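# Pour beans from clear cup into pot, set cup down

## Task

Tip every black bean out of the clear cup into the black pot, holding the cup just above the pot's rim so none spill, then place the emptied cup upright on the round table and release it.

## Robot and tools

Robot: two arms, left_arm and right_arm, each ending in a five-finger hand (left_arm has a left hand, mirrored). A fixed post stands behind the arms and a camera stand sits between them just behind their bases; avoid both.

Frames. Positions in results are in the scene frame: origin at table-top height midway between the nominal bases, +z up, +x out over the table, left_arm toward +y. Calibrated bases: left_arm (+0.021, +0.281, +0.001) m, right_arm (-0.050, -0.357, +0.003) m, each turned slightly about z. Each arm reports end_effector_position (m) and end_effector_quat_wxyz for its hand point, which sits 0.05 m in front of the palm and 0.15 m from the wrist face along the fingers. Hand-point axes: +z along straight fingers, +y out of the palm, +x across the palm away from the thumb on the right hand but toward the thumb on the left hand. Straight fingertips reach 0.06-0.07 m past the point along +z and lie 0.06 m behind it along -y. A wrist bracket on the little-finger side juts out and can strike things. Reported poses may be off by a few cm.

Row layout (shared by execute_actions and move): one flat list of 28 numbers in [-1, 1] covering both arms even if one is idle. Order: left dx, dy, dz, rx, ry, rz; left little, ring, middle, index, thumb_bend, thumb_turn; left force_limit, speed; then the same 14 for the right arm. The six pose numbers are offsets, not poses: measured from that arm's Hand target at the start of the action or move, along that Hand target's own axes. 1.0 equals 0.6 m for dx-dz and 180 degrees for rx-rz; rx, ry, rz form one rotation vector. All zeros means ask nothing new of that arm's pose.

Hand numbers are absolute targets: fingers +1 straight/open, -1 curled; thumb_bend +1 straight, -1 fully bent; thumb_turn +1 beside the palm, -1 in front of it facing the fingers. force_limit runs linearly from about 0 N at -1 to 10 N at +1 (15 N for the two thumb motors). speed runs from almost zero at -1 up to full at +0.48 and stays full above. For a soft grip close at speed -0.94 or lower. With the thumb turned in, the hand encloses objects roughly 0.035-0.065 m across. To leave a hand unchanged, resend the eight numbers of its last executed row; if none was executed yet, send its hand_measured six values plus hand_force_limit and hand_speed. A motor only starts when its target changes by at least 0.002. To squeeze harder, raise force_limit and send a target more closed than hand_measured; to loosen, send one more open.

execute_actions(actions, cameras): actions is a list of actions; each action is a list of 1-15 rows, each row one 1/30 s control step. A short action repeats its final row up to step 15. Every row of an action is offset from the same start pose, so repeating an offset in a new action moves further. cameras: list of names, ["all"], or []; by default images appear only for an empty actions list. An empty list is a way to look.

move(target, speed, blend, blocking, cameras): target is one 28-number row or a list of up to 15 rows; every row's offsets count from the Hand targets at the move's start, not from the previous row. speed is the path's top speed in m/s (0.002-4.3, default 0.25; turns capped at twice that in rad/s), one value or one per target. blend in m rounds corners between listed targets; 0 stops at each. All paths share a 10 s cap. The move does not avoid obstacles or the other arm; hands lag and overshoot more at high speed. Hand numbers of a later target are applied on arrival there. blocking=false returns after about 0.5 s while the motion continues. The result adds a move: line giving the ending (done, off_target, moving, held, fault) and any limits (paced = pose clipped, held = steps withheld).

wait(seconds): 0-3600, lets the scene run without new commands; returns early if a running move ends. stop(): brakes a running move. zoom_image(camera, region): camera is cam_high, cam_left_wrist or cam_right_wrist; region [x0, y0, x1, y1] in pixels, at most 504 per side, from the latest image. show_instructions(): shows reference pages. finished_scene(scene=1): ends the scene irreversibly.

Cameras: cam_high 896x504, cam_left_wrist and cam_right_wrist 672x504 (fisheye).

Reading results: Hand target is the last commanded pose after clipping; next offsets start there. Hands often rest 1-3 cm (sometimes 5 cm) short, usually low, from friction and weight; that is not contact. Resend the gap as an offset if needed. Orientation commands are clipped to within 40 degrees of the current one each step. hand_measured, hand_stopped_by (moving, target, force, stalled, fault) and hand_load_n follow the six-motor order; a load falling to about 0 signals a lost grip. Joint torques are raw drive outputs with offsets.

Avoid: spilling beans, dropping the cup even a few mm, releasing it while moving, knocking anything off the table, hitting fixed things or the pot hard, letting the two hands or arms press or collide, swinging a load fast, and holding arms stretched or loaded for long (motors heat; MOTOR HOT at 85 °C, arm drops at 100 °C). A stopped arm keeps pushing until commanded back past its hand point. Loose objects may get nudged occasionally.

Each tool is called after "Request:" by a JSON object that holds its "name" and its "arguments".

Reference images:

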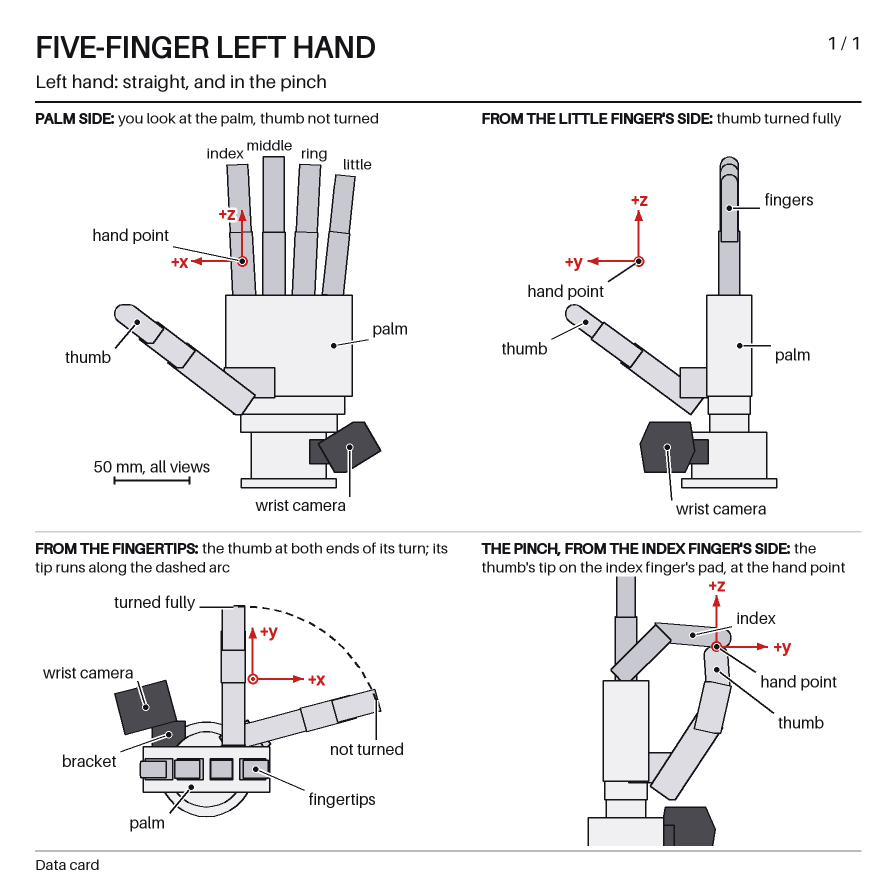

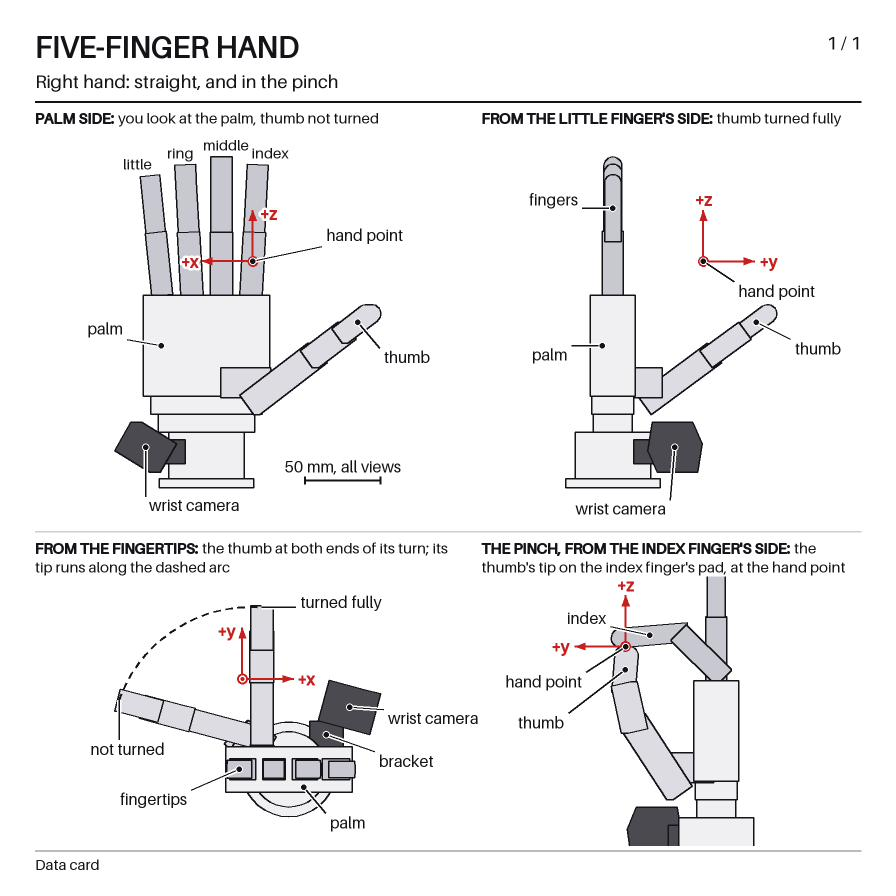

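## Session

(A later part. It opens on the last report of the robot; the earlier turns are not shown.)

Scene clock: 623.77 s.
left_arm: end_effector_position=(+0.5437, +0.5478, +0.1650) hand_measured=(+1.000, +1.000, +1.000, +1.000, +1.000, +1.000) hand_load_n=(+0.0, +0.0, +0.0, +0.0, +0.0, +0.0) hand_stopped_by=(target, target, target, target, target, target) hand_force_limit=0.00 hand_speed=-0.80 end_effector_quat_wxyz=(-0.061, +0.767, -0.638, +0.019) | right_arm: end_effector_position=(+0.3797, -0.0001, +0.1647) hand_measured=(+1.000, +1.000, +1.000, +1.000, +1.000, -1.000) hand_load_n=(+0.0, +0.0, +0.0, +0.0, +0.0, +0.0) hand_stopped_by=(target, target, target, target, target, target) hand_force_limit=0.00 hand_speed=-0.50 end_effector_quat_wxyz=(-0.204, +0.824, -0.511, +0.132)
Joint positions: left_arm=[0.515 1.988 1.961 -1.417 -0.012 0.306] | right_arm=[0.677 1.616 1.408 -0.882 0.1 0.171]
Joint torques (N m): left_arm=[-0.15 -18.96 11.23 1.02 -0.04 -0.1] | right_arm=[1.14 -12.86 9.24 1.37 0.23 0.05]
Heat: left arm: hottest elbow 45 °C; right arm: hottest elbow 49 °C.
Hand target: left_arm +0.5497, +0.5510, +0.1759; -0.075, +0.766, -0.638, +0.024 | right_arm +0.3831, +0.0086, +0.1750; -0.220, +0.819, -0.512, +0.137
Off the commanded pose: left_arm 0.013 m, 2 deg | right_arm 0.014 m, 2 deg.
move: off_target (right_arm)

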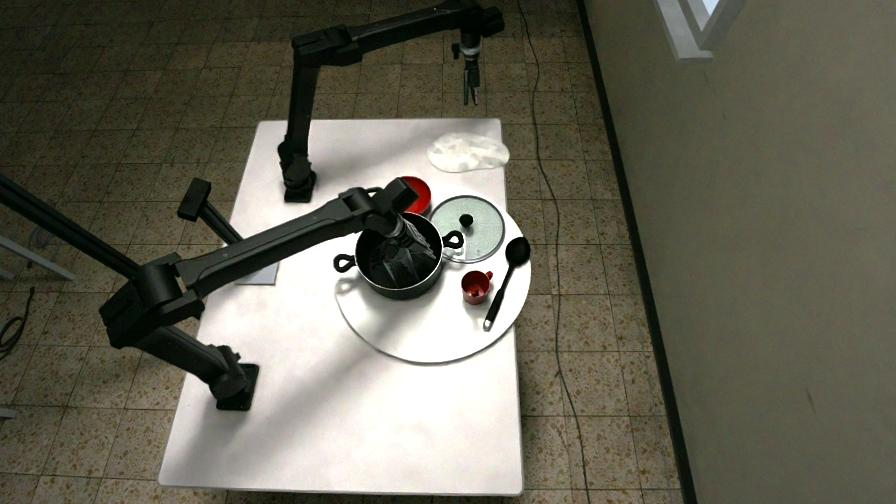

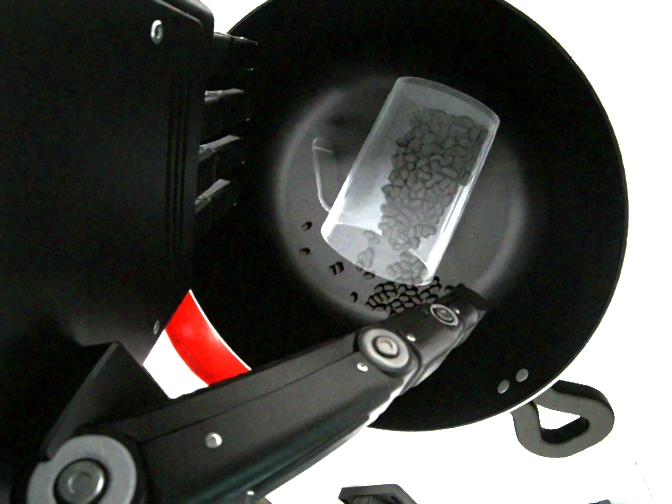

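Request:
{"name": "move", "arguments": {"target": [0,0,0,0,0,0,1,1,1,1,1,1,0,-0.8,-0.0185,0.0483,0.0685,0,0.0194,0.0337,1,1,1,1,1,-1,0,-0.5], "speed": 0.1, "cameras": ["cam_high","cam_right_wrist"]}}

Request:
{"name": "zoom_image", "arguments": {"camera": "cam_high", "region": [320, 190, 480, 310]}}

Request:
{"name": "zoom_image", "arguments": {"camera": "cam_right_wrist", "region": [180, 0, 560, 400]}}

Scene clock: 722.03 s.
left_arm: end_effector_position=(+0.5437, +0.5478, +0.1650) hand_measured=(+1.000, +1.000, +1.000, +1.000, +1.000, +1.000) hand_load_n=(+0.0, +0.0, +0.0, +0.0, +0.0, +0.0) hand_stopped_by=(target, target, target, target, target, target) hand_force_limit=0.00 hand_speed=-0.80 end_effector_quat_wxyz=(-0.061, +0.767, -0.638, +0.019) | right_arm: end_effector_position=(+0.3714, +0.0079, +0.1200) hand_measured=(+1.000, +1.000, +1.000, +1.000, +1.000, -1.000) hand_load_n=(+0.0, +0.0, +0.0, +0.0, +0.0, +0.0) hand_stopped_by=(target, target, target, target, target, target) hand_force_limit=0.00 hand_speed=-0.50 end_effector_quat_wxyz=(-0.199, +0.791, -0.559, +0.148)
Joint positions: left_arm=[0.515 1.988 1.961 -1.417 -0.012 0.306] | right_arm=[0.712 1.634 1.309 -0.774 0.176 0.308]
Joint torques (N m): left_arm=[-0.15 -18.96 11.23 0.94 -0.05 -0.09] | right_arm=[0.73 -12.34 8.81 1.42 0.25 0.05]
Motor temperatures (°C): left_arm=[27 41 46 27 27 27] | right_arm=[24 29 40 25 25 26]
Heat: left arm: hottest elbow 46 °C; right arm: hottest elbow 40 °C.
Hand target: left_arm +0.5497, +0.5510, +0.1759; -0.075, +0.766, -0.638, +0.024 | right_arm +0.3743, +0.0165, +0.1247; -0.211, +0.786, -0.561, +0.150
Off the commanded pose: left_arm 0.013 m, 2 deg | right_arm 0.011 m, 2 deg.
move: off_target (right_arm)

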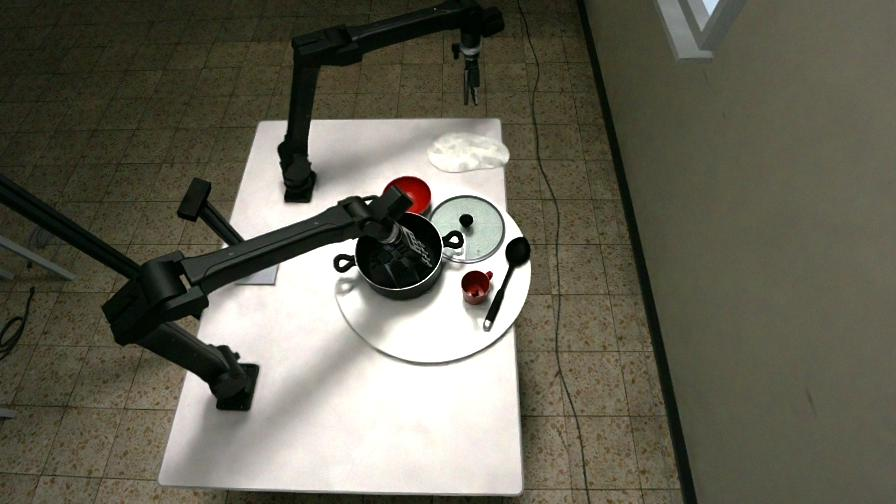

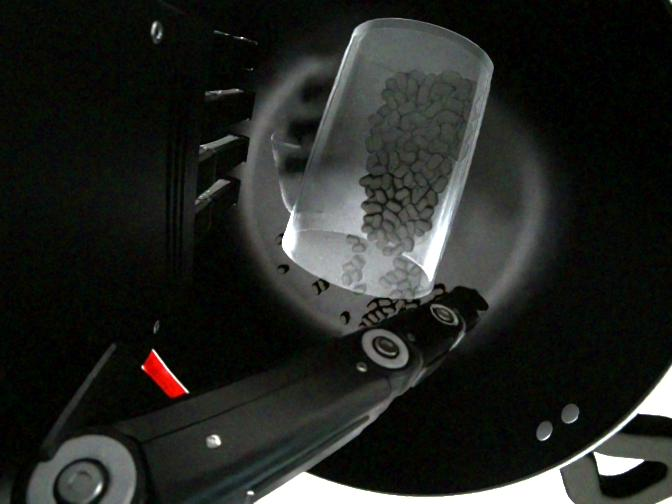

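Scaled by 3.150.

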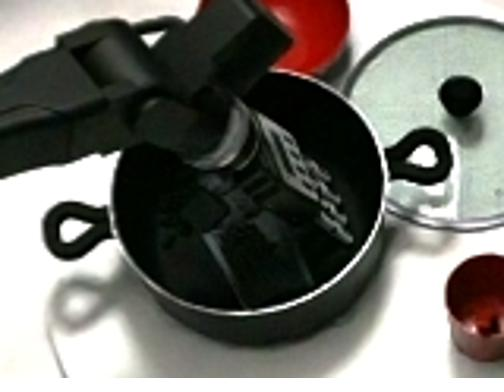

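Scaled by 1.260 from the camera's image (finer frame: 960x720).

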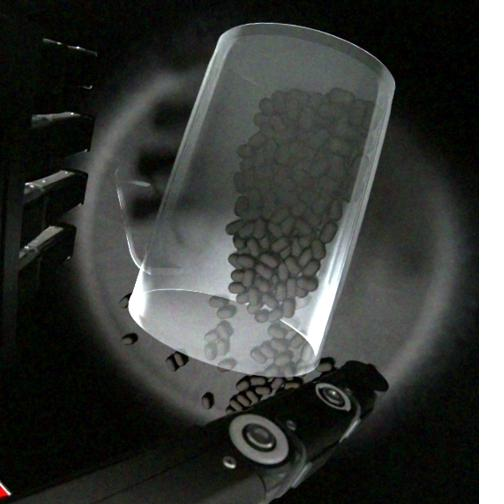

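Request:
{"name": "move", "arguments": {"target": [0,0,0,0,0,0,1,1,1,1,1,1,0,-0.8,0,0.0292,0.0505,0,0,0,1,1,1,1,1,-1,0,-0.5], "speed": 0.06, "cameras": ["cam_high","cam_right_wrist"]}}

Request:
{"name": "zoom_image", "arguments": {"camera": "cam_high", "region": [320, 190, 480, 310]}}

Request:
{"name": "zoom_image", "arguments": {"camera": "cam_right_wrist", "region": [180, 0, 560, 400]}}

Scene clock: 737.20 s.
left_arm: end_effector_position=(+0.5437, +0.5478, +0.1650) hand_measured=(+1.000, +1.000, +1.000, +1.000, +1.000, +1.000) hand_load_n=(+0.0, +0.0, +0.0, +0.0, +0.0, +0.0) hand_stopped_by=(target, target, target, target, target, target) hand_force_limit=0.00 hand_speed=-0.80 end_effector_quat_wxyz=(-0.061, +0.767, -0.638, +0.019) | right_arm: end_effector_position=(+0.3734, +0.0094, +0.0900) hand_measured=(+1.000, +1.000, +1.000, +1.000, +1.000, -1.000) hand_load_n=(+0.0, +0.0, +0.0, +0.0, +0.0, +0.0) hand_stopped_by=(target, target, target, target, target, target) hand_force_limit=0.00 hand_speed=-0.50 end_effector_quat_wxyz=(-0.204, +0.790, -0.559, +0.150)
Joint positions: left_arm=[0.515 1.988 1.961 -1.417 -0.012 0.306] | right_arm=[0.712 1.661 1.257 -0.684 0.177 0.309]
Joint torques (N m): left_arm=[-0.03 -18.84 11.21 1.01 -0.05 -0.1] | right_arm=[0.21 -11.81 8.23 1.28 0.3 0.06]
Heat: left arm: hottest elbow 46 °C; right arm: hottest elbow 41 °C.
Hand target: left_arm +0.5497, +0.5510, +0.1759; -0.075, +0.766, -0.638, +0.024 | right_arm +0.3744, +0.0166, +0.0898; -0.212, +0.786, -0.561, +0.151
Off the commanded pose: left_arm 0.013 m, 2 deg | right_arm 0.007 m, 1 deg.
move: done

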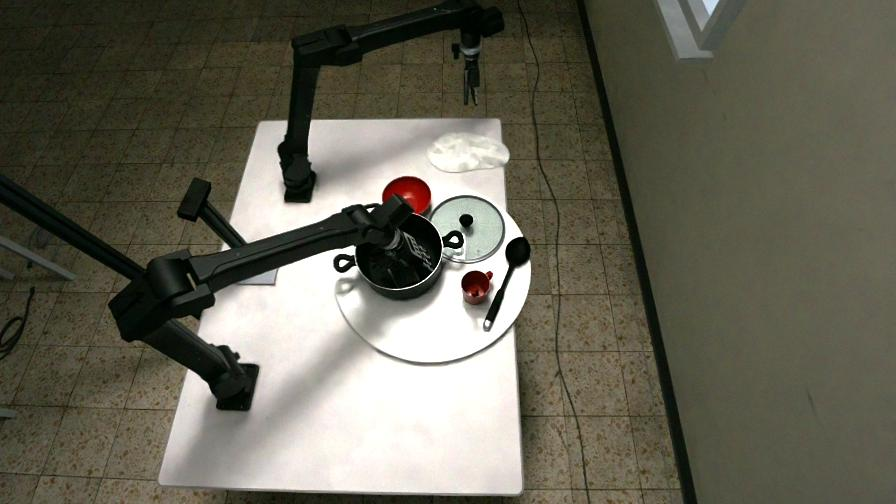

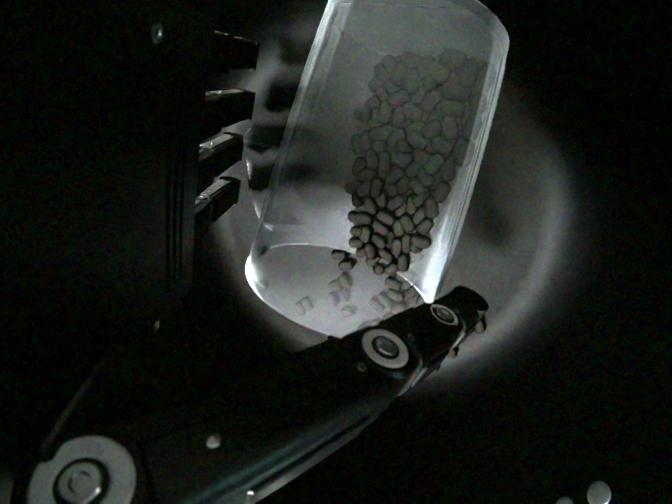

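Scaled by 3.150.

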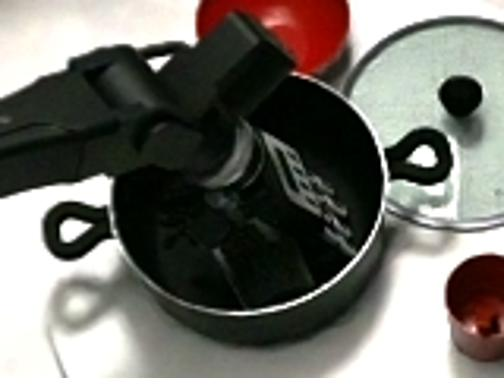

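Scaled by 1.260 from the camera's image (finer frame: 960x720).

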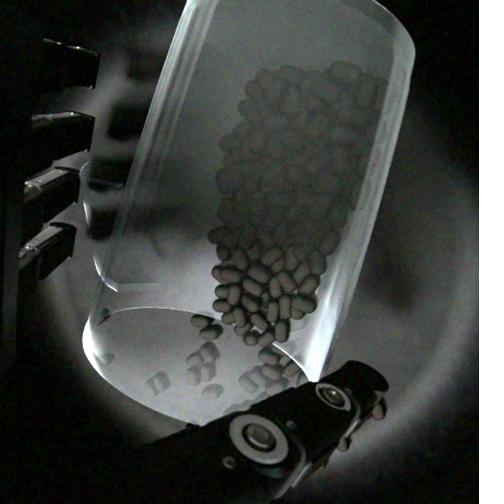

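Request:
{"name": "move", "arguments": {"target": [[0,0,0,0,0,0,1,1,1,1,1,1,0,-0.8,0,0.005,0.0087,0,0,0,1,1,1,1,1,-1,0,-0.5],[0,0,0,0,0,0,1,1,1,1,1,1,0,-0.8,0,0.005,0.0087,0,0,0,-0.4,-0.4,-0.4,-0.4,1,-1,-0.7,-0.9]], "speed": 0.05, "cameras": ["cam_right_wrist"]}}

Request:
{"name": "wait", "arguments": {"seconds": 3, "cameras": ["cam_high","cam_right_wrist"]}}

Request:
{"name": "zoom_image", "arguments": {"camera": "cam_right_wrist", "region": [180, 0, 560, 400]}}

Scene clock: 747.60 s.
left_arm: end_effector_position=(+0.5437, +0.5478, +0.1650) hand_measured=(+1.000, +1.000, +1.000, +1.000, +1.000, +1.000) hand_load_n=(+0.0, +0.0, +0.0, +0.0, +0.0, -0.5) hand_stopped_by=(target, target, target, target, target, target) hand_force_limit=0.00 hand_speed=-0.80 end_effector_quat_wxyz=(-0.061, +0.767, -0.638, +0.019) | right_arm: end_effector_position=(+0.3751, +0.0106, +0.0863) hand_measured=(+0.294, +0.312, +0.936, +0.666, +1.000, -1.000) hand_load_n=(+1.0, +1.0, +0.0, +0.5, +0.0, +1.0) hand_stopped_by=(force, force, force, force, target, target) hand_force_limit=-0.70 hand_speed=-0.90 end_effector_quat_wxyz=(-0.209, +0.788, -0.559, +0.151)
Joint positions: left_arm=[0.515 1.988 1.961 -1.417 -0.012 0.306] | right_arm=[0.712 1.665 1.25 -0.663 0.178 0.309]
Joint torques (N m): left_arm=[-0.03 -18.96 11.28 0.99 -0.04 -0.09] | right_arm=[0.09 -11.22 8.03 1.09 0.2 0.05]
Heat: left arm: hottest elbow 46 °C; right arm: hottest elbow 40 °C.
Hand target: left_arm +0.5497, +0.5510, +0.1759; -0.075, +0.766, -0.638, +0.024 | right_arm +0.3743, +0.0165, +0.0838; -0.211, +0.786, -0.561, +0.150
Off the commanded pose: left_arm 0.013 m, 2 deg | right_arm 0.007 m, 1 deg.
move: done

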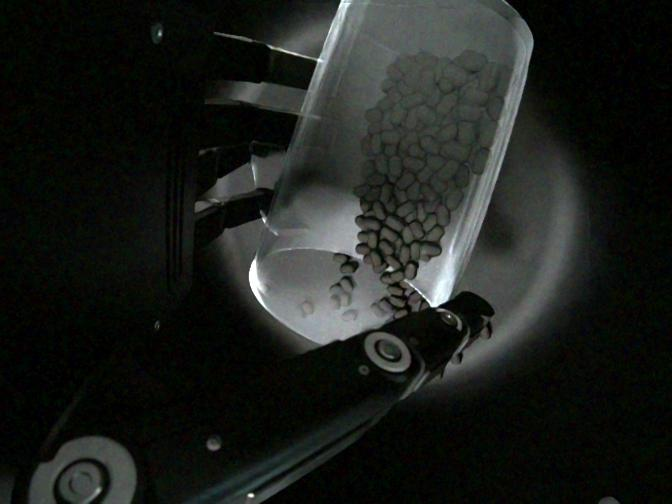

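Scene clock: 750.60 s.
left_arm: end_effector_position=(+0.5437, +0.5478, +0.1650) hand_measured=(+1.000, +1.000, +1.000, +1.000, +1.000, +1.000) hand_load_n=(+0.0, +0.0, +0.0, +0.0, +0.0, +0.0) hand_stopped_by=(target, target, target, target, target, target) hand_force_limit=0.00 hand_speed=-0.80 end_effector_quat_wxyz=(-0.061, +0.767, -0.638, +0.019) | right_arm: end_effector_position=(+0.3751, +0.0106, +0.0863) hand_measured=(+0.294, +0.312, +0.936, +0.666, +1.000, -1.000) hand_load_n=(+1.5, +0.5, +0.0, +0.5, +0.0, +1.0) hand_stopped_by=(force, force, force, force, target, target) hand_force_limit=-0.70 hand_speed=-0.90 end_effector_quat_wxyz=(-0.209, +0.788, -0.559, +0.151)
Joint positions: left_arm=[0.515 1.988 1.961 -1.417 -0.012 0.306] | right_arm=[0.712 1.665 1.25 -0.663 0.178 0.309]
Joint torques (N m): left_arm=[-0.09 -18.9 11.25 1.01 -0.03 -0.1] | right_arm=[0.73 -11.75 8.12 0.95 0.3 0.03]
Heat: left arm: hottest elbow 46 °C; right arm: hottest elbow 40 °C.
Hand target: left_arm +0.5497, +0.5510, +0.1759; -0.075, +0.766, -0.638, +0.024 | right_arm +0.3743, +0.0165, +0.0838; -0.211, +0.786, -0.561, +0.150
Off the commanded pose: left_arm 0.013 m, 2 deg | right_arm 0.007 m, 1 deg.
wait: 3.00 s; at rest by 0.17 s

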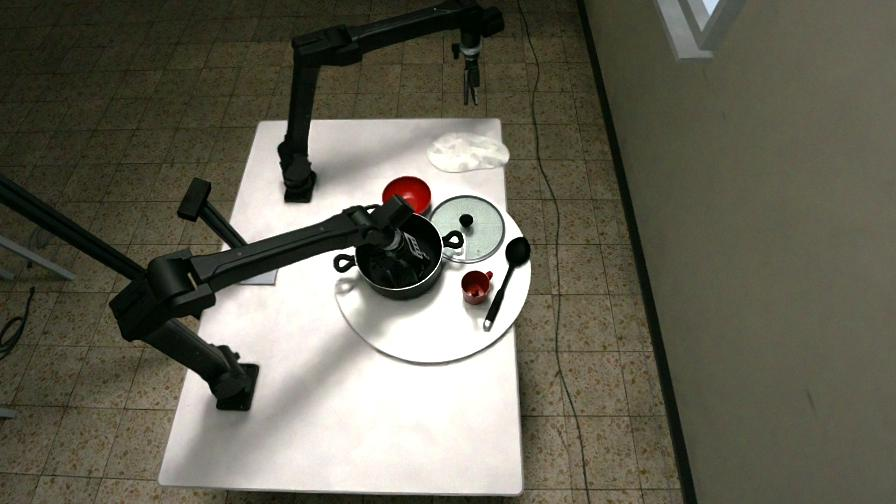

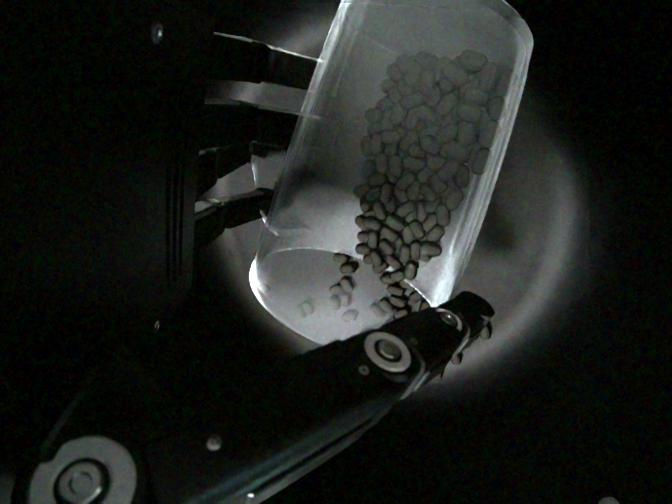

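Scaled by 1.260 from the camera's image (finer frame: 960x720).

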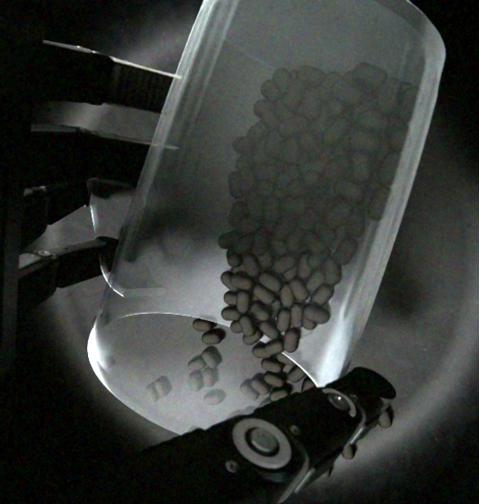

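Request:
{"name": "move", "arguments": {"target": [0,0,0,0,0,0,1,1,1,1,1,1,0,-0.8,0,0,0,0,0,0,-0.4,-0.4,-0.4,-0.4,-0.2,-1,-0.7,-0.9], "cameras": []}}

Request:
{"name": "wait", "arguments": {"seconds": 1, "cameras": ["cam_right_wrist"]}}

Request:
{"name": "zoom_image", "arguments": {"camera": "cam_right_wrist", "region": [180, 0, 560, 400]}}

Scene clock: 755.07 s.
left_arm: end_effector_position=(+0.5437, +0.5478, +0.1650) hand_measured=(+1.000, +1.000, +1.000, +1.000, +1.000, +1.000) hand_load_n=(+0.0, +0.0, +0.0, +0.0, +0.0, +0.0) hand_stopped_by=(target, target, target, target, target, target) hand_force_limit=0.00 hand_speed=-0.80 end_effector_quat_wxyz=(-0.061, +0.767, -0.638, +0.019) | right_arm: end_effector_position=(+0.3751, +0.0106, +0.0863) hand_measured=(+0.294, +0.312, +0.936, +0.666, +0.988, -1.000) hand_load_n=(+1.5, +1.0, +0.0, +0.5, +2.5, +1.0) hand_stopped_by=(force, force, force, force, force, target) hand_force_limit=-0.70 hand_speed=-0.90 end_effector_quat_wxyz=(-0.209, +0.788, -0.559, +0.151)
Joint positions: left_arm=[0.515 1.988 1.961 -1.417 -0.012 0.306] | right_arm=[0.712 1.665 1.25 -0.663 0.178 0.309]
Joint torques (N m): left_arm=[-0.21 -19.02 11.26 0.98 -0.04 -0.1] | right_arm=[0.56 -11.63 7.99 1.28 0.22 0.1]
Heat: left arm: hottest elbow 46 °C; right arm: hottest elbow 40 °C.
Hand target: left_arm +0.5497, +0.5510, +0.1759; -0.075, +0.766, -0.638, +0.024 | right_arm +0.3743, +0.0165, +0.0838; -0.211, +0.786, -0.561, +0.150
Off the commanded pose: left_arm 0.013 m, 2 deg | right_arm 0.006 m, 1 deg.
move: done

Scene clock: 756.07 s.
left_arm: end_effector_position=(+0.5437, +0.5478, +0.1650) hand_measured=(+1.000, +1.000, +1.000, +1.000, +1.000, +1.000) hand_load_n=(+0.0, +0.0, +0.0, +0.0, -0.5, +0.0) hand_stopped_by=(target, target, target, target, target, target) hand_force_limit=0.00 hand_speed=-0.80 end_effector_quat_wxyz=(-0.061, +0.767, -0.638, +0.019) | right_arm: end_effector_position=(+0.3751, +0.0106, +0.0863) hand_measured=(+0.294, +0.312, +0.936, +0.666, +0.988, -1.000) hand_load_n=(+1.5, +0.5, +0.0, +0.5, +2.5, +1.0) hand_stopped_by=(force, force, force, force, force, target) hand_force_limit=-0.70 hand_speed=-0.90 end_effector_quat_wxyz=(-0.209, +0.788, -0.559, +0.151)
Joint positions: left_arm=[0.515 1.988 1.961 -1.417 -0.012 0.306] | right_arm=[0.712 1.665 1.25 -0.663 0.178 0.309]
Joint torques (N m): left_arm=[-0.09 -18.9 11.21 0.96 -0.04 -0.09] | right_arm=[0.67 -11.93 8.02 1.16 0.24 0.12]
Heat: left arm: hottest elbow 46 °C; right arm: hottest elbow 40 °C.
Hand target: left_arm +0.5497, +0.5510, +0.1759; -0.075, +0.766, -0.638, +0.024 | right_arm +0.3743, +0.0165, +0.0838; -0.211, +0.786, -0.561, +0.150
Off the commanded pose: left_arm 0.013 m, 2 deg | right_arm 0.006 m, 1 deg.
wait: 1.00 s; at rest by 0.17 s

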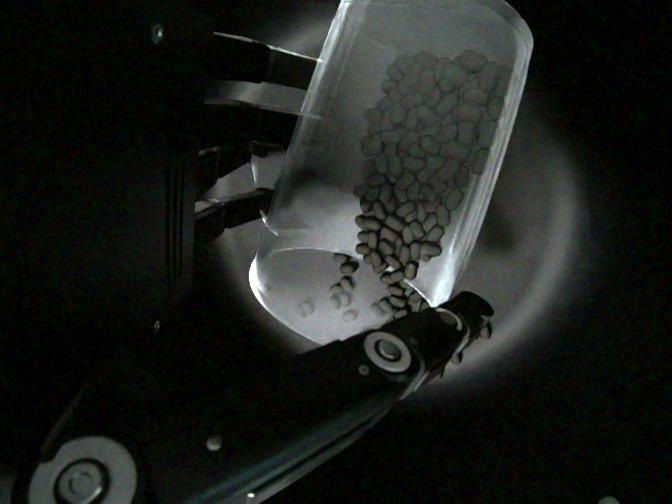

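Scaled by 1.260 from the camera's image (finer frame: 960x720).

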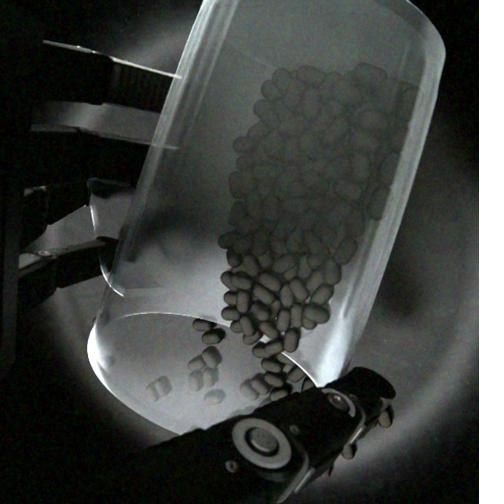

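Request:
{"name": "move", "arguments": {"target": [[0,0,0,0,0,0,1,1,1,1,1,1,0,-0.8,0,0,0,0,0,0,-0.45,-0.45,-0.4,-0.4,-0.2,-1,-0.1,-0.9],[0,0,0,0,0,0,1,1,1,1,1,1,0,-0.8,0,0,0,0,0,0,-0.45,-0.45,-0.4,-0.4,-0.25,-1,-0.1,-0.9]], "cameras": ["cam_right_wrist"]}}

Request:
{"name": "zoom_image", "arguments": {"camera": "cam_right_wrist", "region": [180, 0, 560, 400]}}

Scene clock: 767.93 s.
left_arm: end_effector_position=(+0.5437, +0.5478, +0.1650) hand_measured=(+1.000, +1.000, +1.000, +1.000, +1.000, +1.000) hand_load_n=(+0.0, +0.0, +0.0, +0.0, +0.0, +0.0) hand_stopped_by=(target, target, target, target, target, target) hand_force_limit=0.00 hand_speed=-0.80 end_effector_quat_wxyz=(-0.061, +0.767, -0.638, +0.019) | right_arm: end_effector_position=(+0.3747, +0.0103, +0.0854) hand_measured=(+0.220, +0.258, +0.936, +0.666, +0.974, -1.000) hand_load_n=(+4.5, +4.5, +0.0, +0.0, +6.5, +4.5) hand_stopped_by=(force, force, force, force, force, target) hand_force_limit=-0.10 hand_speed=-0.90 end_effector_quat_wxyz=(-0.208, +0.789, -0.559, +0.151)
Joint positions: left_arm=[0.515 1.988 1.961 -1.417 -0.012 0.306] | right_arm=[0.712 1.666 1.249 -0.663 0.178 0.309]
Joint torques (N m): left_arm=[-0.15 -18.78 11.26 1.02 -0.04 -0.09] | right_arm=[0.79 -11.81 8.13 0.96 0.23 0.07]
Heat: left arm: hottest elbow 46 °C; right arm: hottest elbow 40 °C.
Hand target: left_arm +0.5497, +0.5510, +0.1759; -0.075, +0.766, -0.638, +0.024 | right_arm +0.3742, +0.0165, +0.0837; -0.211, +0.786, -0.561, +0.150
Off the commanded pose: left_arm 0.013 m, 2 deg | right_arm 0.006 m, 1 deg.
move: done

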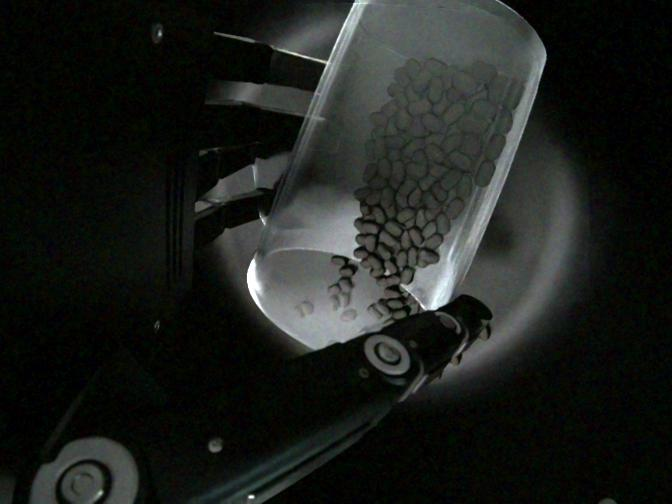

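Scaled by 1.260 from the camera's image (finer frame: 960x720).

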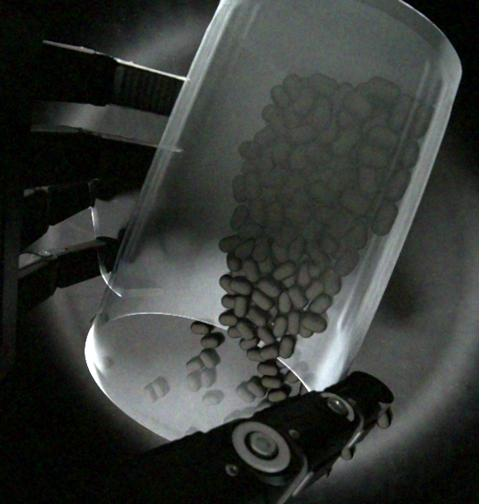

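Request:
{"name": "move", "arguments": {"target": [[0,0,0,0,0,0,1,1,1,1,1,1,0,-0.8,0,0,0,0,0,0,-0.45,-0.45,-0.45,-0.45,-0.25,-1,-0.1,-0.9]], "cameras": ["cam_right_wrist"]}}

Request:
{"name": "zoom_image", "arguments": {"camera": "cam_right_wrist", "region": [180, 0, 560, 400]}}

Scene clock: 774.43 s.
left_arm: end_effector_position=(+0.5437, +0.5478, +0.1650) hand_measured=(+1.000, +1.000, +1.000, +1.000, +1.000, +1.000) hand_load_n=(+0.0, +0.0, +0.0, +0.0, +0.0, +0.0) hand_stopped_by=(target, target, target, target, target, target) hand_force_limit=0.00 hand_speed=-0.80 end_effector_quat_wxyz=(-0.061, +0.767, -0.638, +0.019) | right_arm: end_effector_position=(+0.3747, +0.0107, +0.0855) hand_measured=(+0.220, +0.258, +0.808, +0.584, +0.974, -1.000) hand_load_n=(+0.0, +1.5, +4.0, +0.0, +5.5, +1.0) hand_stopped_by=(force, force, force, force, force, target) hand_force_limit=-0.10 hand_speed=-0.90 end_effector_quat_wxyz=(-0.208, +0.788, -0.560, +0.151)
Joint positions: left_arm=[0.515 1.988 1.961 -1.417 -0.012 0.306] | right_arm=[0.712 1.666 1.249 -0.662 0.178 0.311]
Joint torques (N m): left_arm=[-0.09 -19.02 11.23 1.01 -0.04 -0.11] | right_arm=[1.2 -11.99 8.05 1.03 0.26 0.09]
Heat: left arm: hottest elbow 46 °C; right arm: hottest elbow 40 °C.
Hand target: left_arm +0.5497, +0.5510, +0.1759; -0.075, +0.766, -0.638, +0.024 | right_arm +0.3742, +0.0166, +0.0838; -0.211, +0.786, -0.561, +0.150
Off the commanded pose: left_arm 0.013 m, 2 deg | right_arm 0.006 m, 0 deg.
move: done

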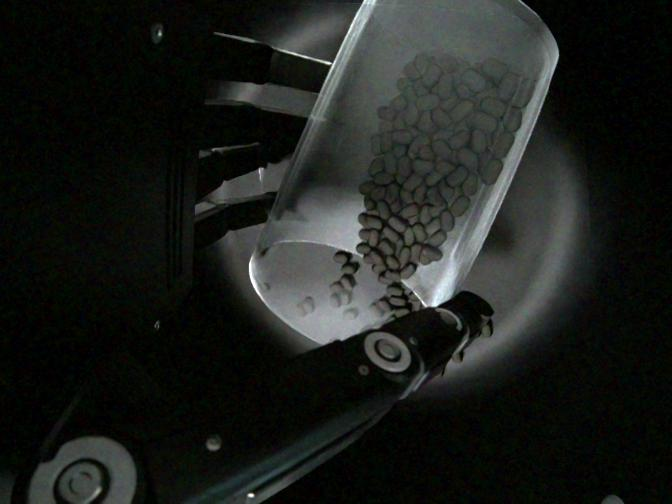

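Scaled by 1.260 from the camera's image (finer frame: 960x720).

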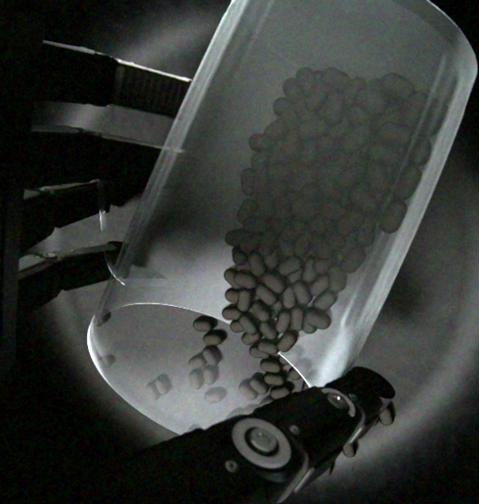

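Request:
{"name": "move", "arguments": {"target": [[0,0,0,0,0,0,1,1,1,1,1,1,0,-0.8,0,0,0,0,0,0,-0.5,-0.5,-0.45,-0.45,-0.25,-1,-0.2,-0.9],[0,0,0,0,0,0,1,1,1,1,1,1,0,-0.8,0,0,0,0,0,0,-0.5,-0.5,-0.5,-0.5,-0.25,-1,-0.2,-0.9]], "cameras": ["cam_right_wrist"]}}

Request:
{"name": "zoom_image", "arguments": {"camera": "cam_right_wrist", "region": [180, 0, 560, 400]}}

Scene clock: 793.30 s.
left_arm: end_effector_position=(+0.5437, +0.5478, +0.1650) hand_measured=(+1.000, +1.000, +1.000, +1.000, +1.000, +1.000) hand_load_n=(+0.0, +0.0, +0.0, +0.0, +0.0, +0.0) hand_stopped_by=(target, target, target, target, target, target) hand_force_limit=0.00 hand_speed=-0.80 end_effector_quat_wxyz=(-0.061, +0.767, -0.638, +0.019) | right_arm: end_effector_position=(+0.3750, +0.0109, +0.0856) hand_measured=(+0.176, +0.242, +0.792, +0.504, +0.974, -1.000) hand_load_n=(+2.0, +2.0, +0.5, +3.5, +6.5, +2.0) hand_stopped_by=(force, force, force, force, force, target) hand_force_limit=-0.20 hand_speed=-0.90 end_effector_quat_wxyz=(-0.209, +0.787, -0.560, +0.151)
Joint positions: left_arm=[0.515 1.988 1.961 -1.417 -0.012 0.306] | right_arm=[0.712 1.666 1.249 -0.662 0.178 0.313]
Joint torques (N m): left_arm=[-0.15 -18.9 11.28 0.99 -0.03 -0.1] | right_arm=[0.38 -11.69 8.03 0.98 0.18 0.03]
Heat: left arm: hottest elbow 46 °C; right arm: hottest elbow 40 °C.
Hand target: left_arm +0.5497, +0.5510, +0.1759; -0.075, +0.766, -0.638, +0.024 | right_arm +0.3742, +0.0165, +0.0838; -0.211, +0.786, -0.561, +0.150
Off the commanded pose: left_arm 0.013 m, 2 deg | right_arm 0.006 m, 0 deg.
move: done

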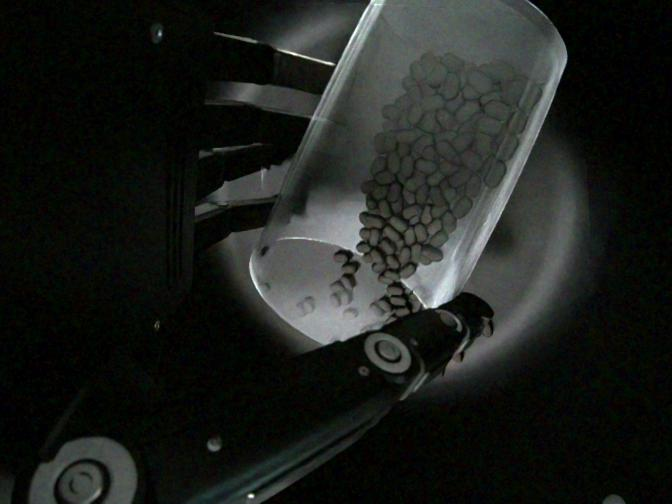

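Scaled by 1.260 from the camera's image (finer frame: 960x720).

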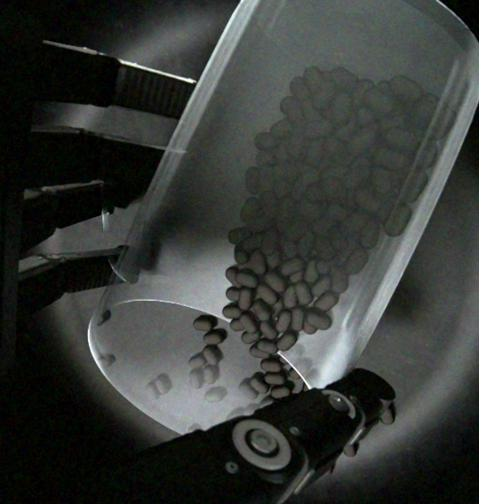

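Request:
{"name": "move", "arguments": {"target": [[0,0,0,0,0,0,1,1,1,1,1,1,0,-0.8,0,-0.0208,-0.036,0,0,0,-0.5,-0.5,-0.5,-0.5,-0.25,-1,-0.2,-0.9]], "speed": 0.04, "cameras": ["cam_high","cam_right_wrist"]}}

Request:
{"name": "zoom_image", "arguments": {"camera": "cam_right_wrist", "region": [180, 0, 560, 400]}}

Scene clock: 799.80 s.
left_arm: end_effector_position=(+0.5437, +0.5478, +0.1650) hand_measured=(+1.000, +1.000, +1.000, +1.000, +1.000, +1.000) hand_load_n=(+0.0, +0.0, +0.0, +0.0, +0.0, +0.0) hand_stopped_by=(target, target, target, target, target, target) hand_force_limit=0.00 hand_speed=-0.80 end_effector_quat_wxyz=(-0.061, +0.767, -0.638, +0.019) | right_arm: end_effector_position=(+0.3676, +0.0048, +0.0860) hand_measured=(+0.176, +0.242, +0.792, +0.504, +0.974, -1.000) hand_load_n=(+2.0, +2.5, +0.5, +2.5, +6.0, +2.0) hand_stopped_by=(force, force, force, force, force, target) hand_force_limit=-0.20 hand_speed=-0.90 end_effector_quat_wxyz=(-0.194, +0.791, -0.561, +0.147)
Joint positions: left_arm=[0.515 1.988 1.961 -1.417 -0.012 0.306] | right_arm=[0.712 1.66 1.249 -0.7 0.178 0.313]
Joint torques (N m): left_arm=[-0.03 -18.96 11.25 0.96 -0.03 -0.09] | right_arm=[0.67 -13.27 11.14 0.31 0.29 0.06]
Heat: left arm: hottest elbow 46 °C; right arm: hottest elbow 41 °C.
Hand target: left_arm +0.5497, +0.5510, +0.1759; -0.075, +0.766, -0.638, +0.024 | right_arm +0.3743, +0.0166, +0.1088; -0.212, +0.786, -0.561, +0.150
Off the commanded pose: left_arm 0.013 m, 2 deg | right_arm 0.026 m, 2 deg.
move: off_target (right_arm)

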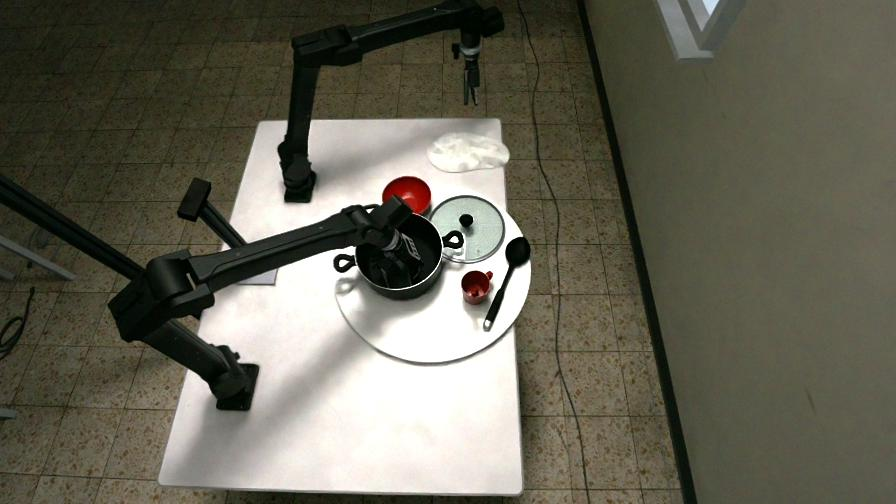

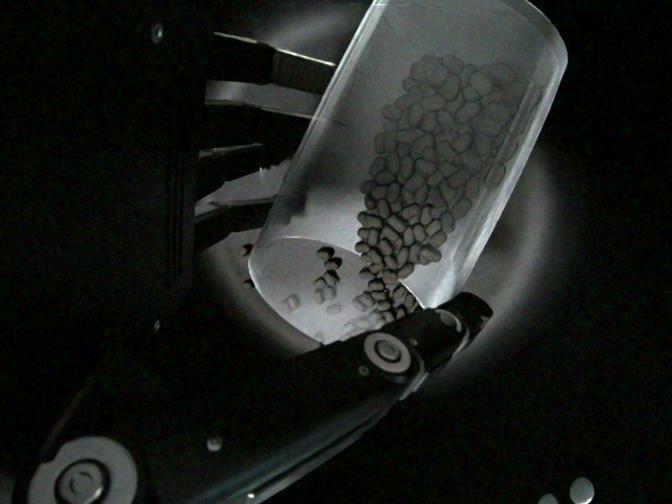

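Scaled by 1.260 from the camera's image (finer frame: 960x720).

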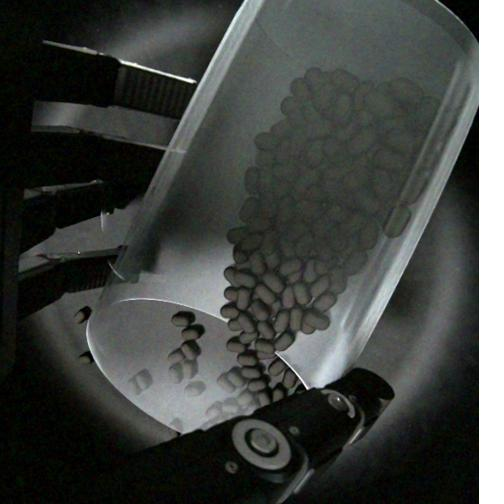

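Request:
{"name": "move", "arguments": {"target": [[0,0,0,0,0,0,1,1,1,1,1,1,0,-0.8,0,-0.025,-0.0432,0,0,0,-0.5,-0.5,-0.5,-0.5,-0.25,-1,-0.2,-0.9]], "speed": 0.05, "cameras": ["cam_high","cam_right_wrist"]}}

Request:
{"name": "zoom_image", "arguments": {"camera": "cam_right_wrist", "region": [180, 0, 560, 400]}}

Scene clock: 809.00 s.
left_arm: end_effector_position=(+0.5437, +0.5478, +0.1650) hand_measured=(+1.000, +1.000, +1.000, +1.000, +1.000, +1.000) hand_load_n=(+0.0, +0.0, +0.0, +0.0, +0.0, +0.0) hand_stopped_by=(target, target, target, target, target, target) hand_force_limit=0.00 hand_speed=-0.80 end_effector_quat_wxyz=(-0.061, +0.767, -0.638, +0.019) | right_arm: end_effector_position=(+0.3622, +0.0003, +0.1043) hand_measured=(+0.176, +0.242, +0.792, +0.504, +0.974, -1.000) hand_load_n=(+2.0, +2.5, +0.5, +3.0, +5.5, +2.0) hand_stopped_by=(force, force, force, force, force, target) hand_force_limit=-0.20 hand_speed=-0.90 end_effector_quat_wxyz=(-0.180, +0.795, -0.562, +0.143)
Joint positions: left_arm=[0.515 1.988 1.961 -1.417 -0.012 0.306] | right_arm=[0.712 1.642 1.285 -0.783 0.178 0.313]
Joint torques (N m): left_arm=[-0.09 -18.96 11.25 0.99 -0.04 -0.1] | right_arm=[1.2 -14.1 12.25 0.36 0.17 0.01]
Heat: left arm: hottest elbow 46 °C; right arm: hottest elbow 42 °C.
Hand target: left_arm +0.5497, +0.5510, +0.1759; -0.075, +0.766, -0.638, +0.024 | right_arm +0.3743, +0.0166, +0.1388; -0.212, +0.786, -0.561, +0.150
Off the commanded pose: left_arm 0.013 m, 2 deg | right_arm 0.040 m, 4 deg.
move: off_target (right_arm)

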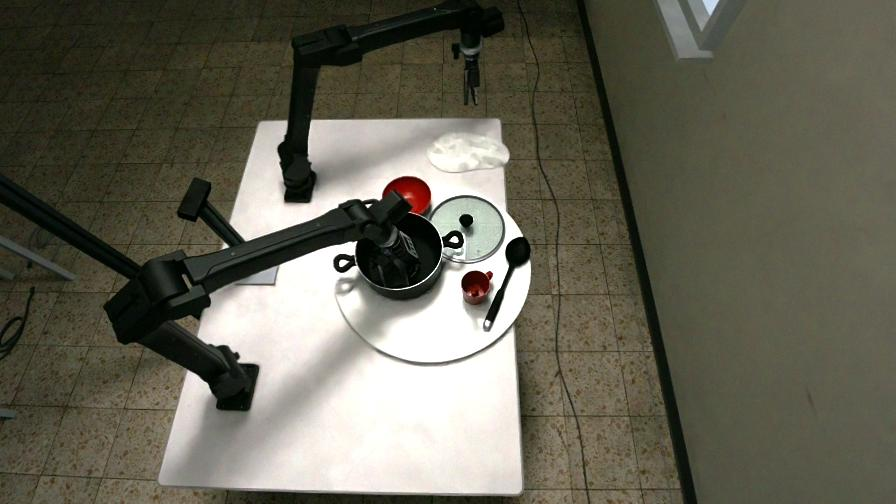

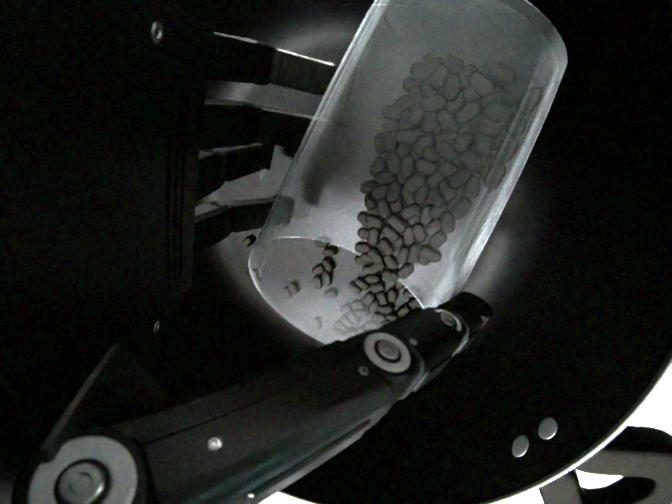

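Scaled by 1.260 from the camera's image (finer frame: 960x720).

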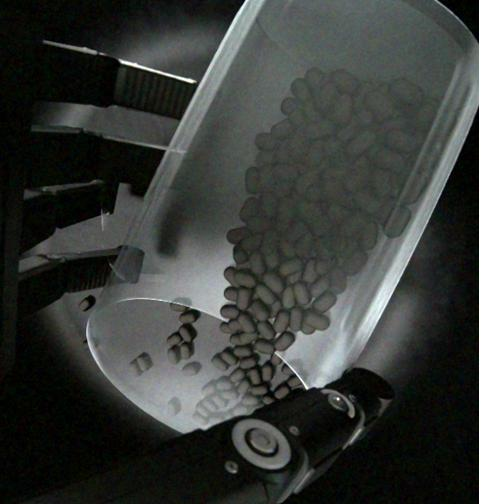

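Request:
{"name": "move", "arguments": {"target": [[0,0,0,0,0,0,1,1,1,1,1,1,0,-0.8,-0.0153,-0.1,-0.127,0,0,0,-0.5,-0.5,-0.5,-0.5,-0.25,-1,-0.2,-0.9]], "speed": 0.06, "cameras": ["cam_high","cam_right_wrist"]}}

Request:
{"name": "zoom_image", "arguments": {"camera": "cam_high", "region": [320, 190, 480, 310]}}

Scene clock: 846.83 s.
left_arm: end_effector_position=(+0.5437, +0.5478, +0.1650) hand_measured=(+1.000, +1.000, +1.000, +1.000, +1.000, +1.000) hand_load_n=(+0.0, +0.0, +0.0, +0.0, -0.5, +0.0) hand_stopped_by=(target, target, target, target, target, target) hand_force_limit=0.00 hand_speed=-0.80 end_effector_quat_wxyz=(-0.061, +0.767, -0.638, +0.019) | right_arm: end_effector_position=(+0.3770, +0.0162, +0.2016) hand_measured=(+0.176, +0.242, +0.792, +0.504, +0.974, -1.000) hand_load_n=(+2.0, +2.5, +0.5, +3.0, +5.5, +2.0) hand_stopped_by=(force, force, force, force, force, target) hand_force_limit=-0.20 hand_speed=-0.90 end_effector_quat_wxyz=(-0.182, +0.795, -0.561, +0.143)
Joint positions: left_arm=[0.515 1.988 1.961 -1.417 -0.012 0.306] | right_arm=[0.717 1.637 1.54 -1.04 0.178 0.316]
Joint torques (N m): left_arm=[-0.09 -18.9 11.25 0.96 -0.03 -0.1] | right_arm=[1.08 -13.39 12.82 0.36 0.32 0.05]
Heat: left arm: hottest elbow 47 °C; right arm: hottest elbow 42 °C.
Hand target: left_arm +0.5497, +0.5510, +0.1759; -0.075, +0.766, -0.638, +0.024 | right_arm +0.3843, +0.0296, +0.2346; -0.211, +0.786, -0.561, +0.150
Off the commanded pose: left_arm 0.013 m, 2 deg | right_arm 0.037 m, 4 deg.
move: off_target (right_arm)

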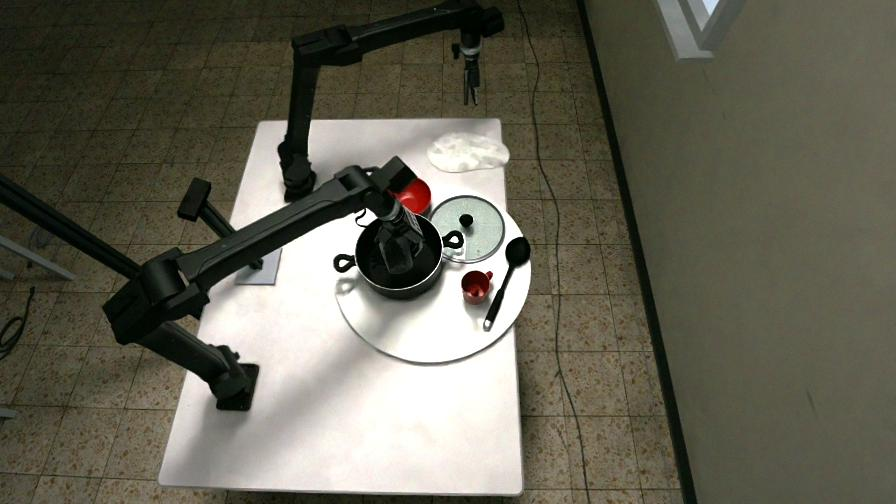

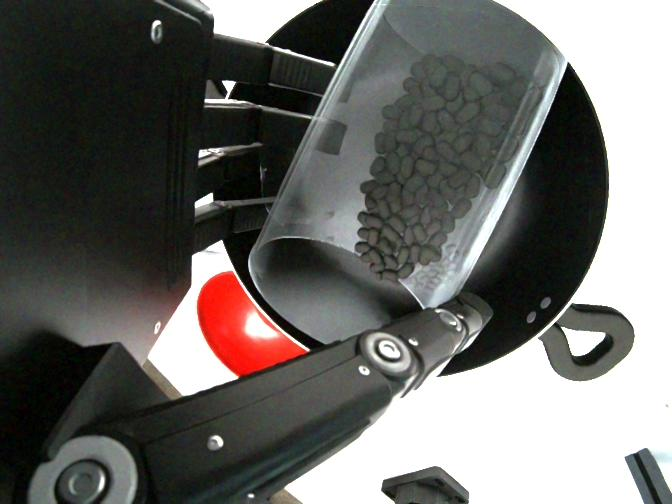

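Scaled by 3.150.

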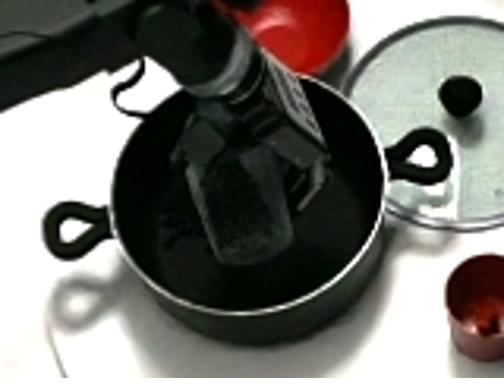

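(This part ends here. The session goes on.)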